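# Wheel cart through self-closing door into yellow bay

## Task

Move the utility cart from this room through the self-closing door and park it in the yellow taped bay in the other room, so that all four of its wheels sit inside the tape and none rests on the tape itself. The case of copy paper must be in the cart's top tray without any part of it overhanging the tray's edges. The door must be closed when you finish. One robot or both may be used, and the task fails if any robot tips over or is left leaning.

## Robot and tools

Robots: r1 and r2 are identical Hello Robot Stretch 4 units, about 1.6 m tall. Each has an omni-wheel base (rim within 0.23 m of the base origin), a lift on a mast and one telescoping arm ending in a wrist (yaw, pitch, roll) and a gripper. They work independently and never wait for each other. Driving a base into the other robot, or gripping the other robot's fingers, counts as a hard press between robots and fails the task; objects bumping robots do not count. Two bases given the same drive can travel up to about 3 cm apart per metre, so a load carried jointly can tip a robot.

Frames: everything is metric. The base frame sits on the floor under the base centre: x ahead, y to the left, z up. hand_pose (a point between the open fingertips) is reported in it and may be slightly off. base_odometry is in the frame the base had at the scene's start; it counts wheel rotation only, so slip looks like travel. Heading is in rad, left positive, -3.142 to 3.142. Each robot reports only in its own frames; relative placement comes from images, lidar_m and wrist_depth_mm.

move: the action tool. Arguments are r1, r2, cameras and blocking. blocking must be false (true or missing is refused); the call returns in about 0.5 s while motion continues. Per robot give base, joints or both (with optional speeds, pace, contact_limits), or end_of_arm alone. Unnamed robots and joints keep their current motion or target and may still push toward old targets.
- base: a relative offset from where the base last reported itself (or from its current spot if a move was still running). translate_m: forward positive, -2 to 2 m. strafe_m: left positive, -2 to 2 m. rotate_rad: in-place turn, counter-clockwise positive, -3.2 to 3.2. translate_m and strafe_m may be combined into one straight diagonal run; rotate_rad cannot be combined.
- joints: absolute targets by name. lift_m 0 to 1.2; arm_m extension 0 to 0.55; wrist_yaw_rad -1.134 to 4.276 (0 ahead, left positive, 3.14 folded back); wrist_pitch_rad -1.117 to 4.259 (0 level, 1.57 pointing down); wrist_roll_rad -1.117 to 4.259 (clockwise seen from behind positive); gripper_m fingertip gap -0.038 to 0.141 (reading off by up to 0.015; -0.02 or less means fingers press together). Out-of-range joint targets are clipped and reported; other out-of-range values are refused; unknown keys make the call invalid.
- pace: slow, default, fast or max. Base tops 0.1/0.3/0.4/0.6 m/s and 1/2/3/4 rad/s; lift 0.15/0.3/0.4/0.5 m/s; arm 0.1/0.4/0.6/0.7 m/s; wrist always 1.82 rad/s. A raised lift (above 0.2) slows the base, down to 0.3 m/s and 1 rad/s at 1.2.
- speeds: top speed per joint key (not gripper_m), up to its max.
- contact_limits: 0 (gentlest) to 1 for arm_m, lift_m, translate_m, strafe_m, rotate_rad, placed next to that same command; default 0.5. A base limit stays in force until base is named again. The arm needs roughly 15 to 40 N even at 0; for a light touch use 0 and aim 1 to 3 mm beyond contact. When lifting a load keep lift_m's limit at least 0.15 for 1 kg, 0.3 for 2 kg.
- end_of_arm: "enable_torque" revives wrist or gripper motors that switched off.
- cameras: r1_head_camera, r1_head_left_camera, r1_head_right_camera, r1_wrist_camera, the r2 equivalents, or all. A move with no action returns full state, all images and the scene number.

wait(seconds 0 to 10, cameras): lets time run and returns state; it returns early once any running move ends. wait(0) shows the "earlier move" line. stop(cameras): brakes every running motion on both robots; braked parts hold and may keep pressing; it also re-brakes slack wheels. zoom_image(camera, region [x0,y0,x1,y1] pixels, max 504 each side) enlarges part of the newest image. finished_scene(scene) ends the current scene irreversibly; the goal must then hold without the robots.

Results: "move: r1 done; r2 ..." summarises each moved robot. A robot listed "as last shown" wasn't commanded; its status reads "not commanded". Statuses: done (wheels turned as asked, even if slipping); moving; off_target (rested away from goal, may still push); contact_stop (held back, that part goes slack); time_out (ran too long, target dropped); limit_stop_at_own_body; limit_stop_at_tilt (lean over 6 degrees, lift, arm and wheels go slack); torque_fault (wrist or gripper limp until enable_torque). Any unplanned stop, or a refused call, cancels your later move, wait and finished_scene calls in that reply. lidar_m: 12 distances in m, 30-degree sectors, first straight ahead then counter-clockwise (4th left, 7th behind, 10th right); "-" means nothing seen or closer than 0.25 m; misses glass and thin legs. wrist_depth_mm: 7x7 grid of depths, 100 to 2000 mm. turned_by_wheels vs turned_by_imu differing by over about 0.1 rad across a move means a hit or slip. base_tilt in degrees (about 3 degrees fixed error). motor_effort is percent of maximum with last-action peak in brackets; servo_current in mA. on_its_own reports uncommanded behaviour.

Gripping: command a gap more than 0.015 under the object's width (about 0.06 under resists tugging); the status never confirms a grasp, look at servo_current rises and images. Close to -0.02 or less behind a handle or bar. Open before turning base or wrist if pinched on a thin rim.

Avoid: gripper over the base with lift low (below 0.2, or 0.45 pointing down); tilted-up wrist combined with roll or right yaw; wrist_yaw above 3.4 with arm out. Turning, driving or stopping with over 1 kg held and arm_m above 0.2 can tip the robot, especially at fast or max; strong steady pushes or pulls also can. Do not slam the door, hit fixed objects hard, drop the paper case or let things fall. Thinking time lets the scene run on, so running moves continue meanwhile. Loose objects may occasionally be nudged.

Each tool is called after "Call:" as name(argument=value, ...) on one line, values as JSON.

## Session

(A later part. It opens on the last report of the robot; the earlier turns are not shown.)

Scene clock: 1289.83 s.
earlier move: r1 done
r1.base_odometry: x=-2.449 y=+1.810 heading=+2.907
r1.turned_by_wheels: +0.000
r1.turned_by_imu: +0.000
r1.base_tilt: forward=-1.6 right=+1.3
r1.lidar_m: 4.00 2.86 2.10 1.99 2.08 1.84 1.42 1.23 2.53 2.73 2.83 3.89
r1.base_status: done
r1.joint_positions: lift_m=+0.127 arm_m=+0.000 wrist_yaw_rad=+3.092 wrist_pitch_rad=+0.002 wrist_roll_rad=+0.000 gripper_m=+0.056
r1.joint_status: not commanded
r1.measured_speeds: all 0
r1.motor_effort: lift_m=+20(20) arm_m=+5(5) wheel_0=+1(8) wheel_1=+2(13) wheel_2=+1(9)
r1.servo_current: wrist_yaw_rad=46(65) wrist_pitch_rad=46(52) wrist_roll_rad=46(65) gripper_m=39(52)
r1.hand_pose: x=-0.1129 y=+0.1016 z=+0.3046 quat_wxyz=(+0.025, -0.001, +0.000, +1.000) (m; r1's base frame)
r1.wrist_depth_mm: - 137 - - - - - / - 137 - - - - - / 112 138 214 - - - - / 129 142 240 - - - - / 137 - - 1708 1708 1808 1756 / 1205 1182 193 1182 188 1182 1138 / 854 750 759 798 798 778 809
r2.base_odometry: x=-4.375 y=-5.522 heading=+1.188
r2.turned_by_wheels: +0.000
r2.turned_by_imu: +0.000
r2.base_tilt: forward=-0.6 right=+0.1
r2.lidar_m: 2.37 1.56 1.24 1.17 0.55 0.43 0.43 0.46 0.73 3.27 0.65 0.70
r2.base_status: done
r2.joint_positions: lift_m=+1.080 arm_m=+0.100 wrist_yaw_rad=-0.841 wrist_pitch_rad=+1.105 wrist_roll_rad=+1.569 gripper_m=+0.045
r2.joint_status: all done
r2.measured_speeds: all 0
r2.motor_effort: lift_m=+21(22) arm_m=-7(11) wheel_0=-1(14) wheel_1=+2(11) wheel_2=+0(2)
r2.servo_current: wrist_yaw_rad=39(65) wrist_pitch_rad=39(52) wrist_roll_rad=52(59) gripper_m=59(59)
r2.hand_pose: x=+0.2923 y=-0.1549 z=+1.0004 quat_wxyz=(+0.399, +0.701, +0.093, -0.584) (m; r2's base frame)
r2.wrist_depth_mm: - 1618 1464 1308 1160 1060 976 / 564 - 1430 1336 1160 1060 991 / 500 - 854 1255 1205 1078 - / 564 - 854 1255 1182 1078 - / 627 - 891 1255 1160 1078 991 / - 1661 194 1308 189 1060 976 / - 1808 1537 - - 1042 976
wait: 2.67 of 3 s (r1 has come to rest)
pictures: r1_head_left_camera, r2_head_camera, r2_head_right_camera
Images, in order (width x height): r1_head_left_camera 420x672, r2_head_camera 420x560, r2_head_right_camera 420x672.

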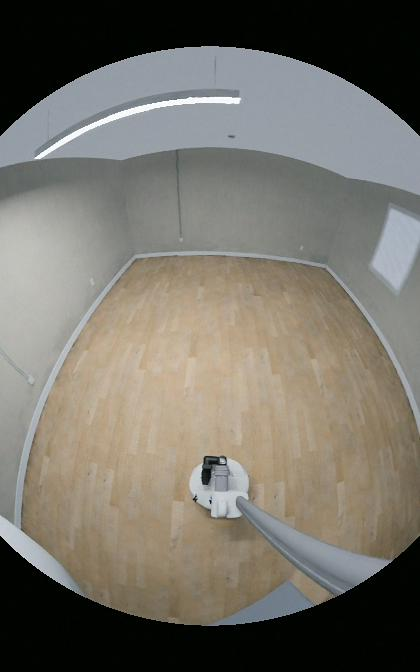

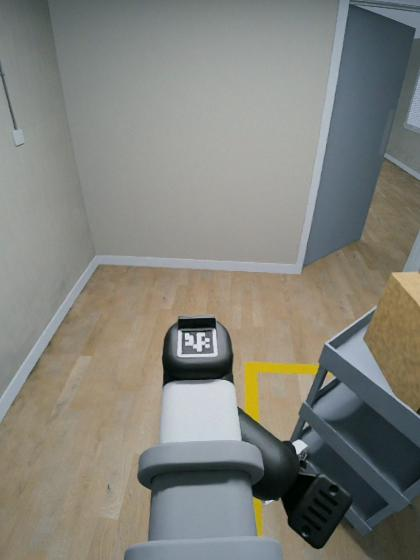

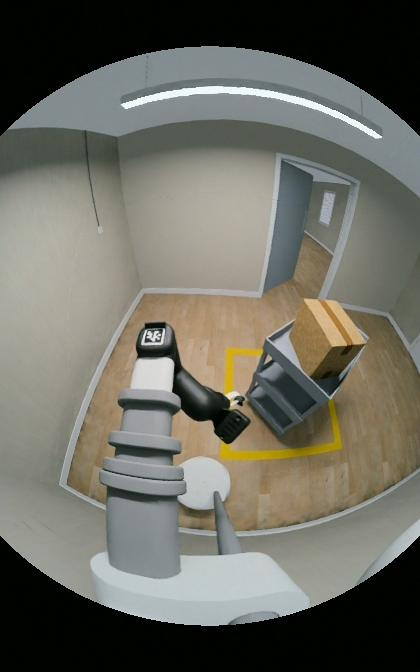

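Call:
move(blocking=false, cameras=[], r2={"base":{"rotate_rad":-0.75},"pace":"default"})

Call:
wait(seconds=3, cameras=["r2_head_camera","r2_head_right_camera","r2_head_left_camera","r2_wrist_camera"])

Scene clock: 1295.13 s.
move: r2 moving
r1: as last shown
r1.lidar_m: 4.02 2.86 2.07 2.00 2.06 1.83 1.75 1.86 2.53 2.73 2.84 3.85
r1.motor_effort: lift_m=+20(20) arm_m=+5(5) wheel_0=+2(2) wheel_1=+2(2) wheel_2=+1(1)
r1.servo_current: wrist_yaw_rad=33(59) wrist_pitch_rad=52(52) wrist_roll_rad=46(59) gripper_m=46(46)
r1.wrist_depth_mm: - 137 - - - - - / - 138 - - - - - / 112 138 214 - - - - / 129 142 239 - - - - / 138 - - 1708 1618 1756 1808 / 1182 1205 193 1182 187 1160 1138 / 854 759 750 809 788 768 820
r2.base_odometry: x=-4.375 y=-5.522 heading=+1.018
r2.turned_by_wheels: -0.171
r2.turned_by_imu: -0.165
r2.base_tilt: forward=-0.7 right=+0.1
r2.lidar_m: 2.38 1.85 1.30 1.22 0.66 0.45 0.42 0.44 0.58 1.47 0.66 0.68
r2.base_status: rotate_rad moving
r2.joint_positions: lift_m=+1.080 arm_m=+0.100 wrist_yaw_rad=-0.841 wrist_pitch_rad=+1.105 wrist_roll_rad=+1.569 gripper_m=+0.045
r2.joint_status: not commanded
r2.measured_speeds: translate_m=+0.001 strafe_m=+0.000 rotate_rad=-0.656 lift_m=+0.000 arm_m=+0.000 wrist_yaw_rad=+0.000 wrist_pitch_rad=+0.000 wrist_roll_rad=+0.000
r2.motor_effort: lift_m=+21(21) arm_m=-6(7) wheel_0=+6(8) wheel_1=+8(9) wheel_2=+9(10)
r2.servo_current: wrist_yaw_rad=46(59) wrist_pitch_rad=46(46) wrist_roll_rad=46(59) gripper_m=52(52)
r2.hand_pose: x=+0.2923 y=-0.1549 z=+1.0004 quat_wxyz=(+0.399, +0.701, +0.093, -0.584) (m; r2's base frame)
r2.wrist_depth_mm: - 1756 1576 1308 1182 1078 976 / - 1661 1464 1366 1182 1042 991 / 609 - 854 1308 1182 1078 - / 508 - 878 1255 1182 1078 - / 530 - 831 1281 1182 1060 976 / 591 647 193 1308 187 1060 1008 / 615 143 1537 - - 1042 1008
pictures: none
No camera images: "cameras" was empty.

Scene clock: 1296.40 s.
earlier move: r2 done
r1.base_odometry: x=-2.449 y=+1.810 heading=+2.907
r1.turned_by_wheels: +0.000
r1.turned_by_imu: +0.000
r1.base_tilt: forward=-1.6 right=+1.3
r1.lidar_m: 4.02 2.89 2.08 1.99 2.08 1.84 1.75 1.86 2.53 2.75 2.85 3.85
r1.base_status: not commanded
r1.joint_positions: lift_m=+0.127 arm_m=+0.000 wrist_yaw_rad=+3.092 wrist_pitch_rad=+0.002 wrist_roll_rad=+0.000 gripper_m=+0.056
r1.joint_status: not commanded
r1.measured_speeds: all 0
r1.motor_effort: lift_m=+20(20) arm_m=+5(5) wheel_0=+1(2) wheel_1=+2(2) wheel_2=+1(1)
r1.servo_current: wrist_yaw_rad=39(72) wrist_pitch_rad=39(52) wrist_roll_rad=33(65) gripper_m=39(46)
r1.hand_pose: x=-0.1129 y=+0.1016 z=+0.3046 quat_wxyz=(+0.025, -0.001, +0.000, +1.000) (m; r1's base frame)
r1.wrist_depth_mm: - 137 - - - - - / - 138 - - - - - / 112 138 214 - - - - / 129 142 240 - - - - / 138 - - 1661 1661 1808 1756 / 1205 1182 194 1182 187 1160 1138 / 854 759 750 788 788 778 809
r2.base_odometry: x=-4.375 y=-5.522 heading=+0.439
r2.turned_by_wheels: -0.578
r2.turned_by_imu: -0.563
r2.base_tilt: forward=-0.7 right=+0.0
r2.lidar_m: 0.68 2.37 1.91 1.29 1.21 0.71 0.46 0.41 0.43 0.57 1.29 0.68
r2.base_status: done
r2.joint_positions: lift_m=+1.080 arm_m=+0.100 wrist_yaw_rad=-0.841 wrist_pitch_rad=+1.105 wrist_roll_rad=+1.569 gripper_m=+0.045
r2.joint_status: not commanded
r2.measured_speeds: all 0
r2.motor_effort: lift_m=+21(21) arm_m=-7(7) wheel_0=+4(10) wheel_1=+5(10) wheel_2=+5(10)
r2.servo_current: wrist_yaw_rad=46(59) wrist_pitch_rad=46(52) wrist_roll_rad=52(59) gripper_m=52(52)
r2.hand_pose: x=+0.2923 y=-0.1549 z=+1.0004 quat_wxyz=(+0.399, +0.701, +0.093, -0.584) (m; r2's base frame)
r2.wrist_depth_mm: - - 1464 1308 1182 1078 960 / - 1756 1499 1336 1160 1078 976 / - 1808 1499 1336 1182 1078 - / - 1808 1537 1336 1205 1060 - / - 1808 1499 1336 1182 1078 991 / - 1808 196 212 187 1060 991 / - 1808 - - - 1042 960
wait: 1.27 of 3 s (r2 has come to rest)
pictures: r2_head_camera, r2_head_left_camera, r2_head_right_camera, r2_wrist_camera
Images, in order (width x height): r2_head_camera 420x560, r2_head_left_camera 420x672, r2_head_right_camera 420x672, r2_wrist_camera 616x392.

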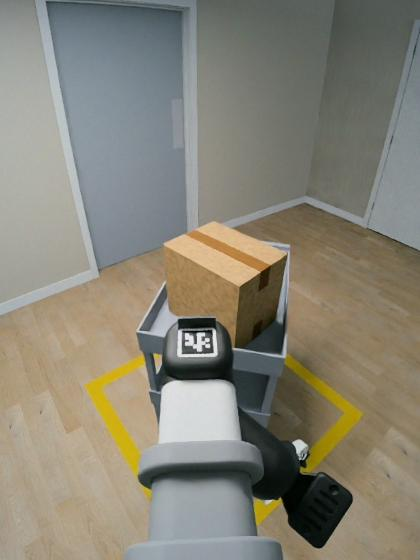

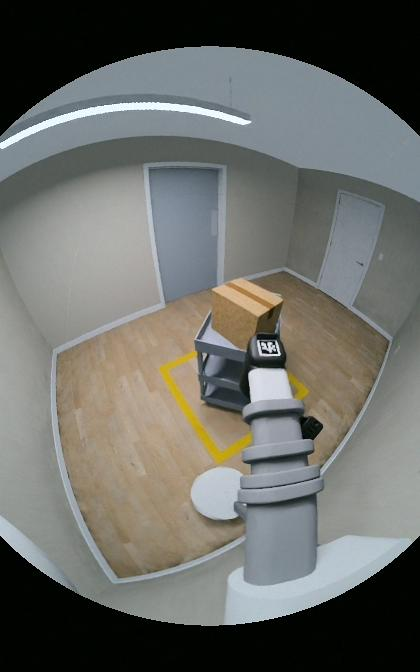

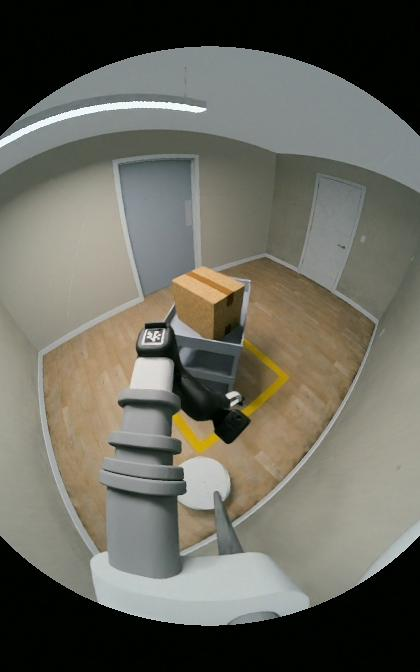

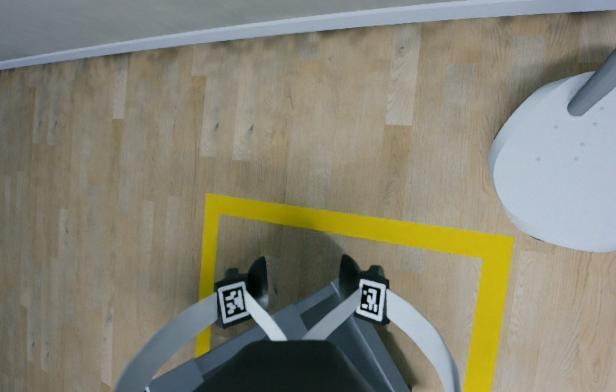

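Call:
zoom_image(camera="r2_head_camera", region=[70, 220, 380, 530])

Call:
zoom_image(camera="r2_head_left_camera", region=[140, 260, 330, 480])

Call:
zoom_image(camera="r2_head_right_camera", region=[130, 250, 310, 460])

Scaled by 1.626 from the camera's 420x560 image, which has a finer 1200x1600 frame.

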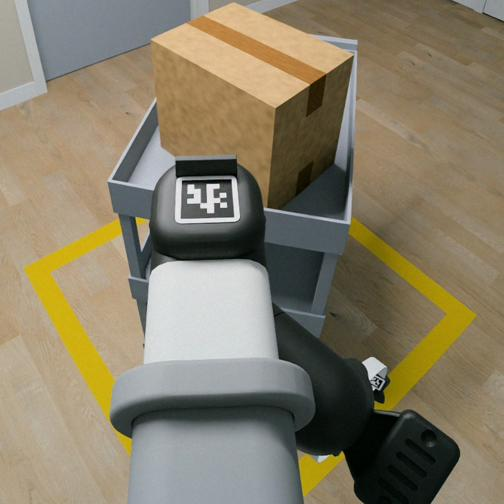

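Scaled by 2.291 from the camera's 420x672 image, which has a finer 600x960 frame.

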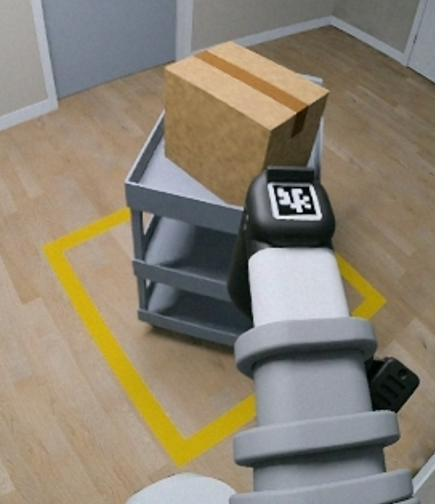

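Scaled by 2.400 from the camera's 420x672 image, which has a finer 600x960 frame.

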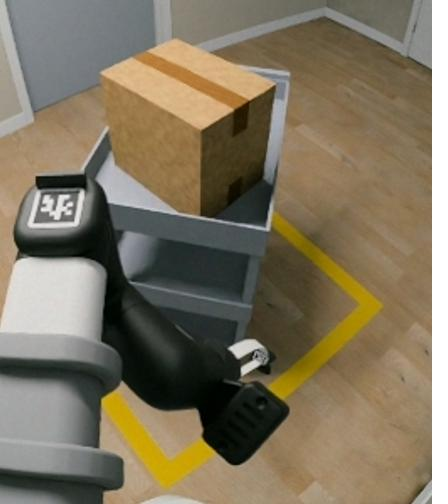

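Call:
move(blocking=false, cameras=[], r2={"base":{"translate_m":0.85,"strafe_m":-1.25},"joints":{"lift_m":0.6,"arm_m":0.05},"pace":"default","contact_limits":{"translate_m":0.2}})

Call:
wait(seconds=2.5, cameras=["r2_head_camera","r2_head_left_camera"])

Call:
wait(seconds=5, cameras=["r2_head_camera","r2_head_left_camera"])

Scene clock: 1353.40 s.
move: r2 moving
r1: as last shown
r1.lidar_m: 4.00 2.88 2.09 1.99 2.06 1.85 1.74 1.84 2.52 2.75 2.84 3.85
r1.motor_effort: lift_m=+20(20) arm_m=+5(5) wheel_0=+2(2) wheel_1=+2(2) wheel_2=+0(1)
r1.servo_current: wrist_yaw_rad=59(59) wrist_pitch_rad=39(52) wrist_roll_rad=46(65) gripper_m=39(46)
r1.wrist_depth_mm: - 137 - - - - - / - 138 - - - - - / 112 138 214 - - - - / 129 142 240 - - - - / 138 - - 1708 1661 1863 1808 / 1182 1182 193 1205 187 1160 1160 / 854 750 750 788 788 768 820
r2.base_odometry: x=-4.348 y=-5.538 heading=+0.439
r2.turned_by_wheels: -0.001
r2.turned_by_imu: +0.000
r2.base_tilt: forward=-0.7 right=+0.0
r2.lidar_m: 0.65 0.75 2.01 1.32 1.24 0.69 0.47 0.41 0.43 0.58 1.30 0.65
r2.base_status: translate_m moving; strafe_m moving
r2.joint_positions: lift_m=+1.042 arm_m=+0.059 wrist_yaw_rad=-0.841 wrist_pitch_rad=+1.105 wrist_roll_rad=+1.569 gripper_m=+0.045
r2.joint_status: lift_m moving; arm_m moving
r2.measured_speeds: translate_m=+0.068 strafe_m=-0.100 rotate_rad=+0.004 lift_m=-0.146 arm_m=-0.088 wrist_yaw_rad=+0.000 wrist_pitch_rad=+0.000 wrist_roll_rad=+0.000
r2.motor_effort: lift_m=+13(21) arm_m=-8(9) wheel_0=+11(12) wheel_1=-7(9) wheel_2=-10(10)
r2.servo_current: wrist_yaw_rad=33(52) wrist_pitch_rad=39(46) wrist_roll_rad=46(59) gripper_m=46(59)
r2.contact_limits: translate_m 0.2
r2.hand_pose: x=+0.2507 y=-0.1549 z=+0.9630 quat_wxyz=(+0.399, +0.701, +0.093, -0.584) (m; r2's base frame)
r2.wrist_depth_mm: - - 1430 1281 1138 1042 960 / - 1756 1430 1281 1160 1042 960 / - 1708 1499 1308 1160 1060 - / - 1708 1499 1281 1160 1078 - / - 1708 1464 1281 1138 1060 - / - 1756 196 976 187 1025 946 / - 1756 - - - 1008 960
pictures: none
No camera images: "cameras" was empty.

Scene clock: 1355.90 s.
earlier move: r2 moving
r1.base_odometry: x=-2.449 y=+1.810 heading=+2.907
r1.turned_by_wheels: +0.000
r1.turned_by_imu: +0.000
r1.base_tilt: forward=-1.6 right=+1.3
r1.lidar_m: 4.01 2.82 2.07 1.99 2.07 1.84 1.75 1.86 2.51 2.73 2.81 3.85
r1.base_status: not commanded
r1.joint_positions: lift_m=+0.127 arm_m=+0.000 wrist_yaw_rad=+3.092 wrist_pitch_rad=+0.002 wrist_roll_rad=+0.000 gripper_m=+0.056
r1.joint_status: not commanded
r1.measured_speeds: all 0
r1.motor_effort: lift_m=+20(20) arm_m=+5(5) wheel_0=+2(2) wheel_1=+2(2) wheel_2=+0(1)
r1.servo_current: wrist_yaw_rad=65(65) wrist_pitch_rad=46(52) wrist_roll_rad=33(65) gripper_m=39(52)
r1.hand_pose: x=-0.1129 y=+0.1016 z=+0.3046 quat_wxyz=(+0.025, -0.001, +0.000, +1.000) (m; r1's base frame)
r1.wrist_depth_mm: - 137 - - - - - / - 138 - - - - - / 112 138 213 - - - - / 129 142 240 - - - - / 138 - - 1708 1708 1808 1756 / 1160 1182 193 1182 187 1182 1138 / 831 741 750 798 798 778 820
r2.base_odometry: x=-3.755 y=-5.890 heading=+0.439
r2.turned_by_wheels: +0.000
r2.turned_by_imu: +0.002
r2.base_tilt: forward=-0.7 right=+0.0
r2.lidar_m: 0.78 0.45 0.42 2.08 1.92 0.66 0.43 0.41 0.42 0.58 1.26 2.82
r2.base_status: translate_m moving; strafe_m moving
r2.joint_positions: lift_m=+0.600 arm_m=+0.050 wrist_yaw_rad=-0.841 wrist_pitch_rad=+1.105 wrist_roll_rad=+1.569 gripper_m=+0.045
r2.joint_status: all done
r2.measured_speeds: translate_m=+0.169 strafe_m=-0.249 rotate_rad=+0.005 lift_m=+0.000 arm_m=+0.000 wrist_yaw_rad=+0.000 wrist_pitch_rad=+0.000 wrist_roll_rad=+0.000
r2.motor_effort: lift_m=+14(21) arm_m=-7(12) wheel_0=+4(14) wheel_1=-5(9) wheel_2=-7(11)
r2.servo_current: wrist_yaw_rad=52(59) wrist_pitch_rad=39(52) wrist_roll_rad=59(59) gripper_m=46(59)
r2.contact_limits: translate_m 0.2
r2.hand_pose: x=+0.2423 y=-0.1549 z=+0.5209 quat_wxyz=(+0.399, +0.701, +0.093, -0.584) (m; r2's base frame)
r2.wrist_depth_mm: 1229 1042 904 809 707 640 430 / 1281 1060 904 798 707 640 421 / 1281 1060 917 798 707 459 415 / 1281 1060 904 798 723 455 415 / 1281 1060 917 798 707 640 415 / 1281 1078 199 212 189 - 421 / 1255 1118 917 - - 627 597
wait: 2.50 s; no rest
pictures: r2_head_camera, r2_head_left_camera
Images, in order (width x height): r2_head_camera 420x560, r2_head_left_camera 420x672.

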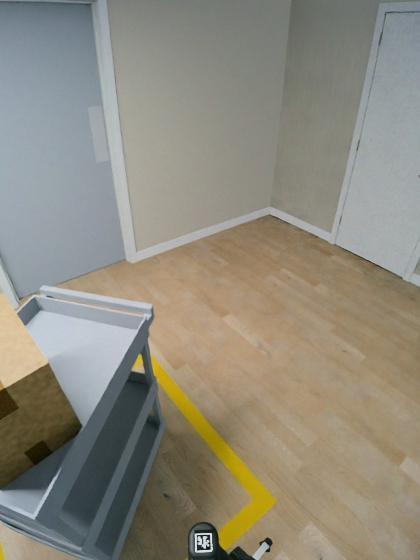

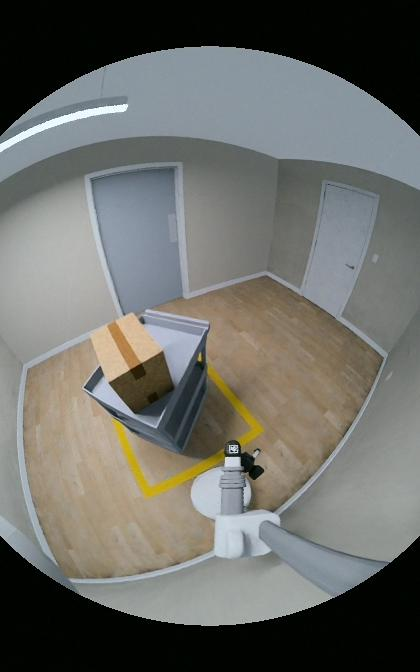

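Scene clock: 1359.43 s.
earlier move: r2 done
r1.base_odometry: x=-2.449 y=+1.810 heading=+2.907
r1.turned_by_wheels: +0.000
r1.turned_by_imu: +0.000
r1.base_tilt: forward=-1.6 right=+1.3
r1.lidar_m: 4.02 2.84 2.09 2.00 2.09 1.85 1.74 1.84 2.54 2.74 2.84 3.85
r1.base_status: not commanded
r1.joint_positions: lift_m=+0.127 arm_m=+0.000 wrist_yaw_rad=+3.092 wrist_pitch_rad=+0.002 wrist_roll_rad=+0.000 gripper_m=+0.056
r1.joint_status: not commanded
r1.measured_speeds: all 0
r1.motor_effort: lift_m=+20(20) arm_m=+5(5) wheel_0=+1(2) wheel_1=+2(2) wheel_2=+1(1)
r1.servo_current: wrist_yaw_rad=52(72) wrist_pitch_rad=39(52) wrist_roll_rad=46(65) gripper_m=33(52)
r1.hand_pose: x=-0.1129 y=+0.1016 z=+0.3046 quat_wxyz=(+0.025, -0.001, +0.000, +1.000) (m; r1's base frame)
r1.wrist_depth_mm: - 137 - - - - - / - 138 - - - - - / 112 138 215 - - - - / 129 141 240 - - - - / 138 - - 1661 1661 1863 1863 / 1205 1182 195 1182 187 1182 1138 / 842 750 750 809 778 778 809
r2.base_odometry: x=-3.075 y=-6.293 heading=+0.439
r2.turned_by_wheels: +0.000
r2.turned_by_imu: +0.001
r2.base_tilt: forward=-0.7 right=+0.1
r2.lidar_m: 2.57 2.41 0.88 0.90 2.48 0.66 0.43 0.40 0.39 0.54 1.20 2.03
r2.base_status: done
r2.joint_positions: lift_m=+0.600 arm_m=+0.050 wrist_yaw_rad=-0.841 wrist_pitch_rad=+1.105 wrist_roll_rad=+1.569 gripper_m=+0.045
r2.joint_status: all done
r2.measured_speeds: all 0
r2.motor_effort: lift_m=+14(21) arm_m=-7(12) wheel_0=+3(14) wheel_1=-2(9) wheel_2=-4(11)
r2.servo_current: wrist_yaw_rad=59(65) wrist_pitch_rad=39(52) wrist_roll_rad=39(65) gripper_m=46(59)
r2.contact_limits: translate_m 0.2
r2.hand_pose: x=+0.2423 y=-0.1549 z=+0.5209 quat_wxyz=(+0.399, +0.701, +0.093, -0.584) (m; r2's base frame)
r2.wrist_depth_mm: 1255 1042 904 798 715 640 433 / 1255 1060 904 788 707 640 421 / 1281 1078 904 798 715 452 415 / 1281 1042 917 798 723 455 415 / 1281 1060 904 798 707 640 418 / 1281 1060 199 798 191 634 442 / 1255 1098 917 - - 627 597
wait: 3.53 of 5 s (r2 has come to rest)
pictures: r2_head_camera, r2_head_left_camera
Images, in order (width x height): r2_head_camera 420x560, r2_head_left_camera 420x672.

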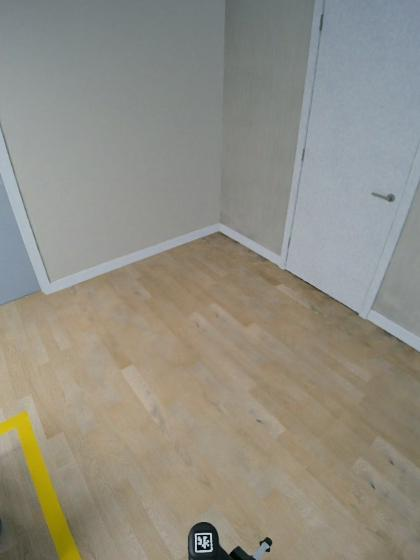

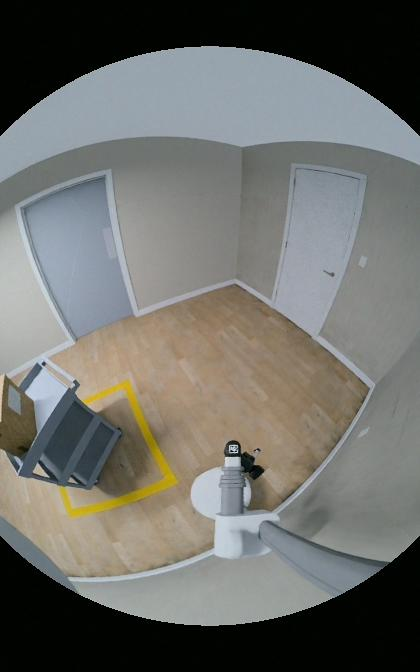

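Call:
move(blocking=false, cameras=[], r2={"base":{"rotate_rad":1.4},"pace":"default"})

Call:
wait(seconds=3, cameras=["r2_head_camera","r2_head_right_camera"])

Call:
zoom_image(camera="r2_head_camera", region=[0, 200, 420, 560])

Scene clock: 1365.53 s.
move: r2 moving
r1: as last shown
r1.lidar_m: 4.02 2.88 2.10 2.00 2.06 1.83 1.73 1.86 2.54 2.73 2.85 3.85
r1.motor_effort: lift_m=+20(20) arm_m=+5(5) wheel_0=+2(2) wheel_1=+2(2) wheel_2=+1(1)
r1.servo_current: wrist_yaw_rad=46(65) wrist_pitch_rad=39(46) wrist_roll_rad=52(65) gripper_m=39(46)
r1.wrist_depth_mm: - 137 - - - - - / - 137 - - - - - / 112 138 215 - - - - / 129 142 241 - - - - / 138 - - 1708 1618 1863 1808 / 1182 1205 193 1182 189 1182 1138 / 842 750 759 809 788 778 809
r2.base_odometry: x=-3.075 y=-6.293 heading=+0.691
r2.turned_by_wheels: +0.252
r2.turned_by_imu: +0.245
r2.base_tilt: forward=-0.6 right=+0.0
r2.lidar_m: 2.42 2.42 0.89 0.92 1.01 0.46 0.39 0.38 0.44 0.70 2.00 2.20
r2.base_status: rotate_rad moving
r2.joint_positions: lift_m=+0.600 arm_m=+0.050 wrist_yaw_rad=-0.841 wrist_pitch_rad=+1.105 wrist_roll_rad=+1.569 gripper_m=+0.045
r2.joint_status: not commanded
r2.measured_speeds: translate_m=-0.002 strafe_m=+0.000 rotate_rad=+0.974 lift_m=+0.000 arm_m=+0.000 wrist_yaw_rad=+0.000 wrist_pitch_rad=+0.000 wrist_roll_rad=+0.000
r2.motor_effort: lift_m=+14(15) arm_m=-7(7) wheel_0=-9(10) wheel_1=-9(10) wheel_2=-10(11)
r2.servo_current: wrist_yaw_rad=39(52) wrist_pitch_rad=46(46) wrist_roll_rad=46(52) gripper_m=52(52)
r2.hand_pose: x=+0.2423 y=-0.1549 z=+0.5209 quat_wxyz=(+0.399, +0.701, +0.093, -0.584) (m; r2's base frame)
r2.wrist_depth_mm: 1255 1060 904 788 723 640 433 / 1281 1042 904 788 715 640 421 / 1281 1078 904 798 707 455 415 / 1281 1042 917 798 715 455 418 / 1255 1060 904 798 707 647 421 / 1255 1060 199 788 191 647 442 / 1281 1098 917 - - 627 591
pictures: none
No camera images: "cameras" was empty.

Scene clock: 1367.00 s.
earlier move: r2 done
r1.base_odometry: x=-2.449 y=+1.810 heading=+2.907
r1.turned_by_wheels: +0.000
r1.turned_by_imu: +0.000
r1.base_tilt: forward=-1.6 right=+1.3
r1.lidar_m: 4.00 2.86 2.08 1.99 2.08 1.82 1.72 1.84 2.55 2.73 2.85 3.84
r1.base_status: not commanded
r1.joint_positions: lift_m=+0.127 arm_m=+0.000 wrist_yaw_rad=+3.092 wrist_pitch_rad=+0.002 wrist_roll_rad=+0.000 gripper_m=+0.056
r1.joint_status: not commanded
r1.measured_speeds: all 0
r1.motor_effort: lift_m=+20(20) arm_m=+5(5) wheel_0=+2(2) wheel_1=+2(2) wheel_2=+1(1)
r1.servo_current: wrist_yaw_rad=52(72) wrist_pitch_rad=46(52) wrist_roll_rad=33(72) gripper_m=46(52)
r1.hand_pose: x=-0.1129 y=+0.1016 z=+0.3046 quat_wxyz=(+0.025, -0.001, +0.000, +1.000) (m; r1's base frame)
r1.wrist_depth_mm: - 137 - - - - - / - 138 - - - - - / 112 138 214 - - - - / 129 142 240 - - - - / 139 - - 1708 1618 1808 1756 / 1205 1229 193 1205 187 1160 1138 / 842 750 759 798 788 778 820
r2.base_odometry: x=-3.075 y=-6.293 heading=+1.838
r2.turned_by_wheels: +1.147
r2.turned_by_imu: +1.117
r2.base_tilt: forward=-0.6 right=+0.1
r2.lidar_m: 0.87 0.98 0.87 0.45 0.39 0.39 0.48 0.82 2.01 2.30 2.41 0.90
r2.base_status: done
r2.joint_positions: lift_m=+0.600 arm_m=+0.050 wrist_yaw_rad=-0.841 wrist_pitch_rad=+1.105 wrist_roll_rad=+1.569 gripper_m=+0.045
r2.joint_status: not commanded
r2.measured_speeds: all 0
r2.motor_effort: lift_m=+15(15) arm_m=-7(7) wheel_0=-2(11) wheel_1=-2(10) wheel_2=-4(12)
r2.servo_current: wrist_yaw_rad=46(59) wrist_pitch_rad=39(46) wrist_roll_rad=46(52) gripper_m=46(59)
r2.hand_pose: x=+0.2423 y=-0.1549 z=+0.5209 quat_wxyz=(+0.399, +0.701, +0.093, -0.584) (m; r2's base frame)
r2.wrist_depth_mm: 1205 1060 904 798 707 640 433 / 1281 1060 904 788 707 647 421 / 1281 1060 891 798 715 452 415 / 1255 1060 917 809 707 455 415 / 1281 1060 917 809 699 647 418 / 1281 1060 194 768 187 634 449 / 1255 1078 917 - - 621 591
wait: 1.47 of 3 s (r2 has come to rest)
pictures: r2_head_camera, r2_head_right_camera
Images, in order (width x height): r2_head_camera 420x560, r2_head_right_camera 420x672.

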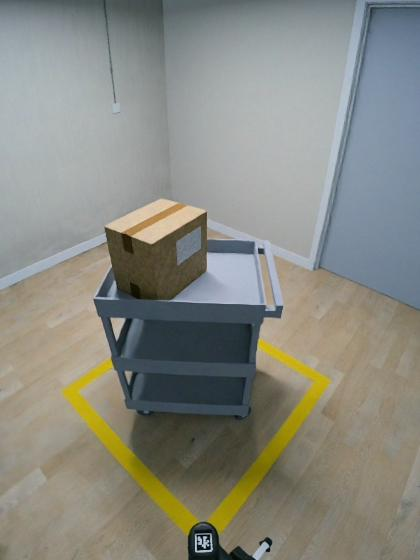

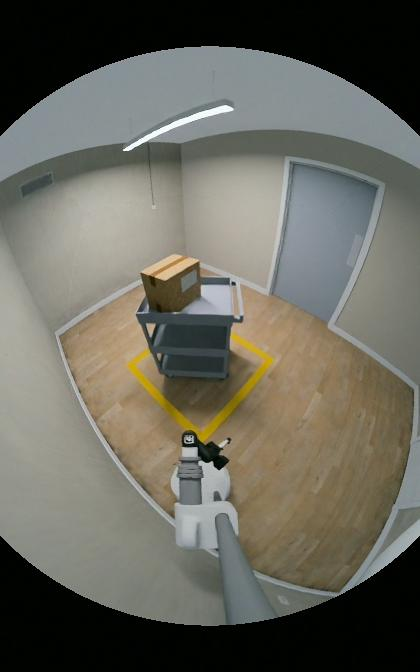

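Scaled by 1.200 from the camera's 420x560 image, which has a finer 1200x1600 frame.

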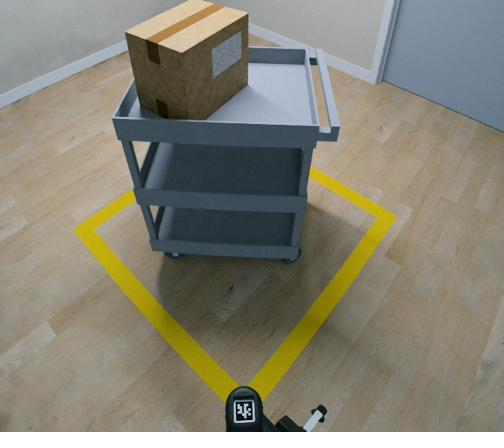

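Call:
zoom_image(camera="r2_head_right_camera", region=[230, 140, 420, 350])

Call:
zoom_image(camera="r2_head_camera", region=[80, 180, 300, 330])

Scaled by 2.400 from the camera's 420x672 image, which has a finer 600x960 frame.

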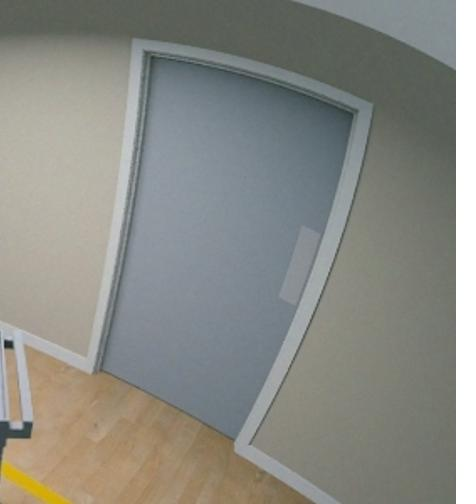

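Scaled by 2.291 from the camera's 420x560 image, which has a finer 1200x1600 frame.

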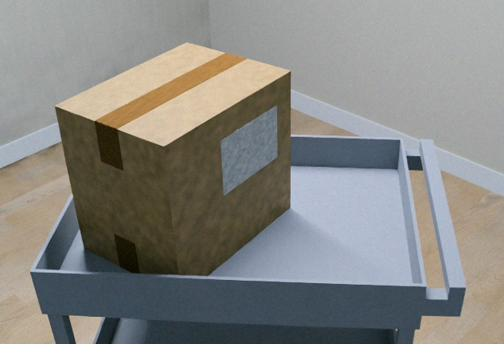

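Call:
finished_scene(scene=1)

The scene is finished: the task was done.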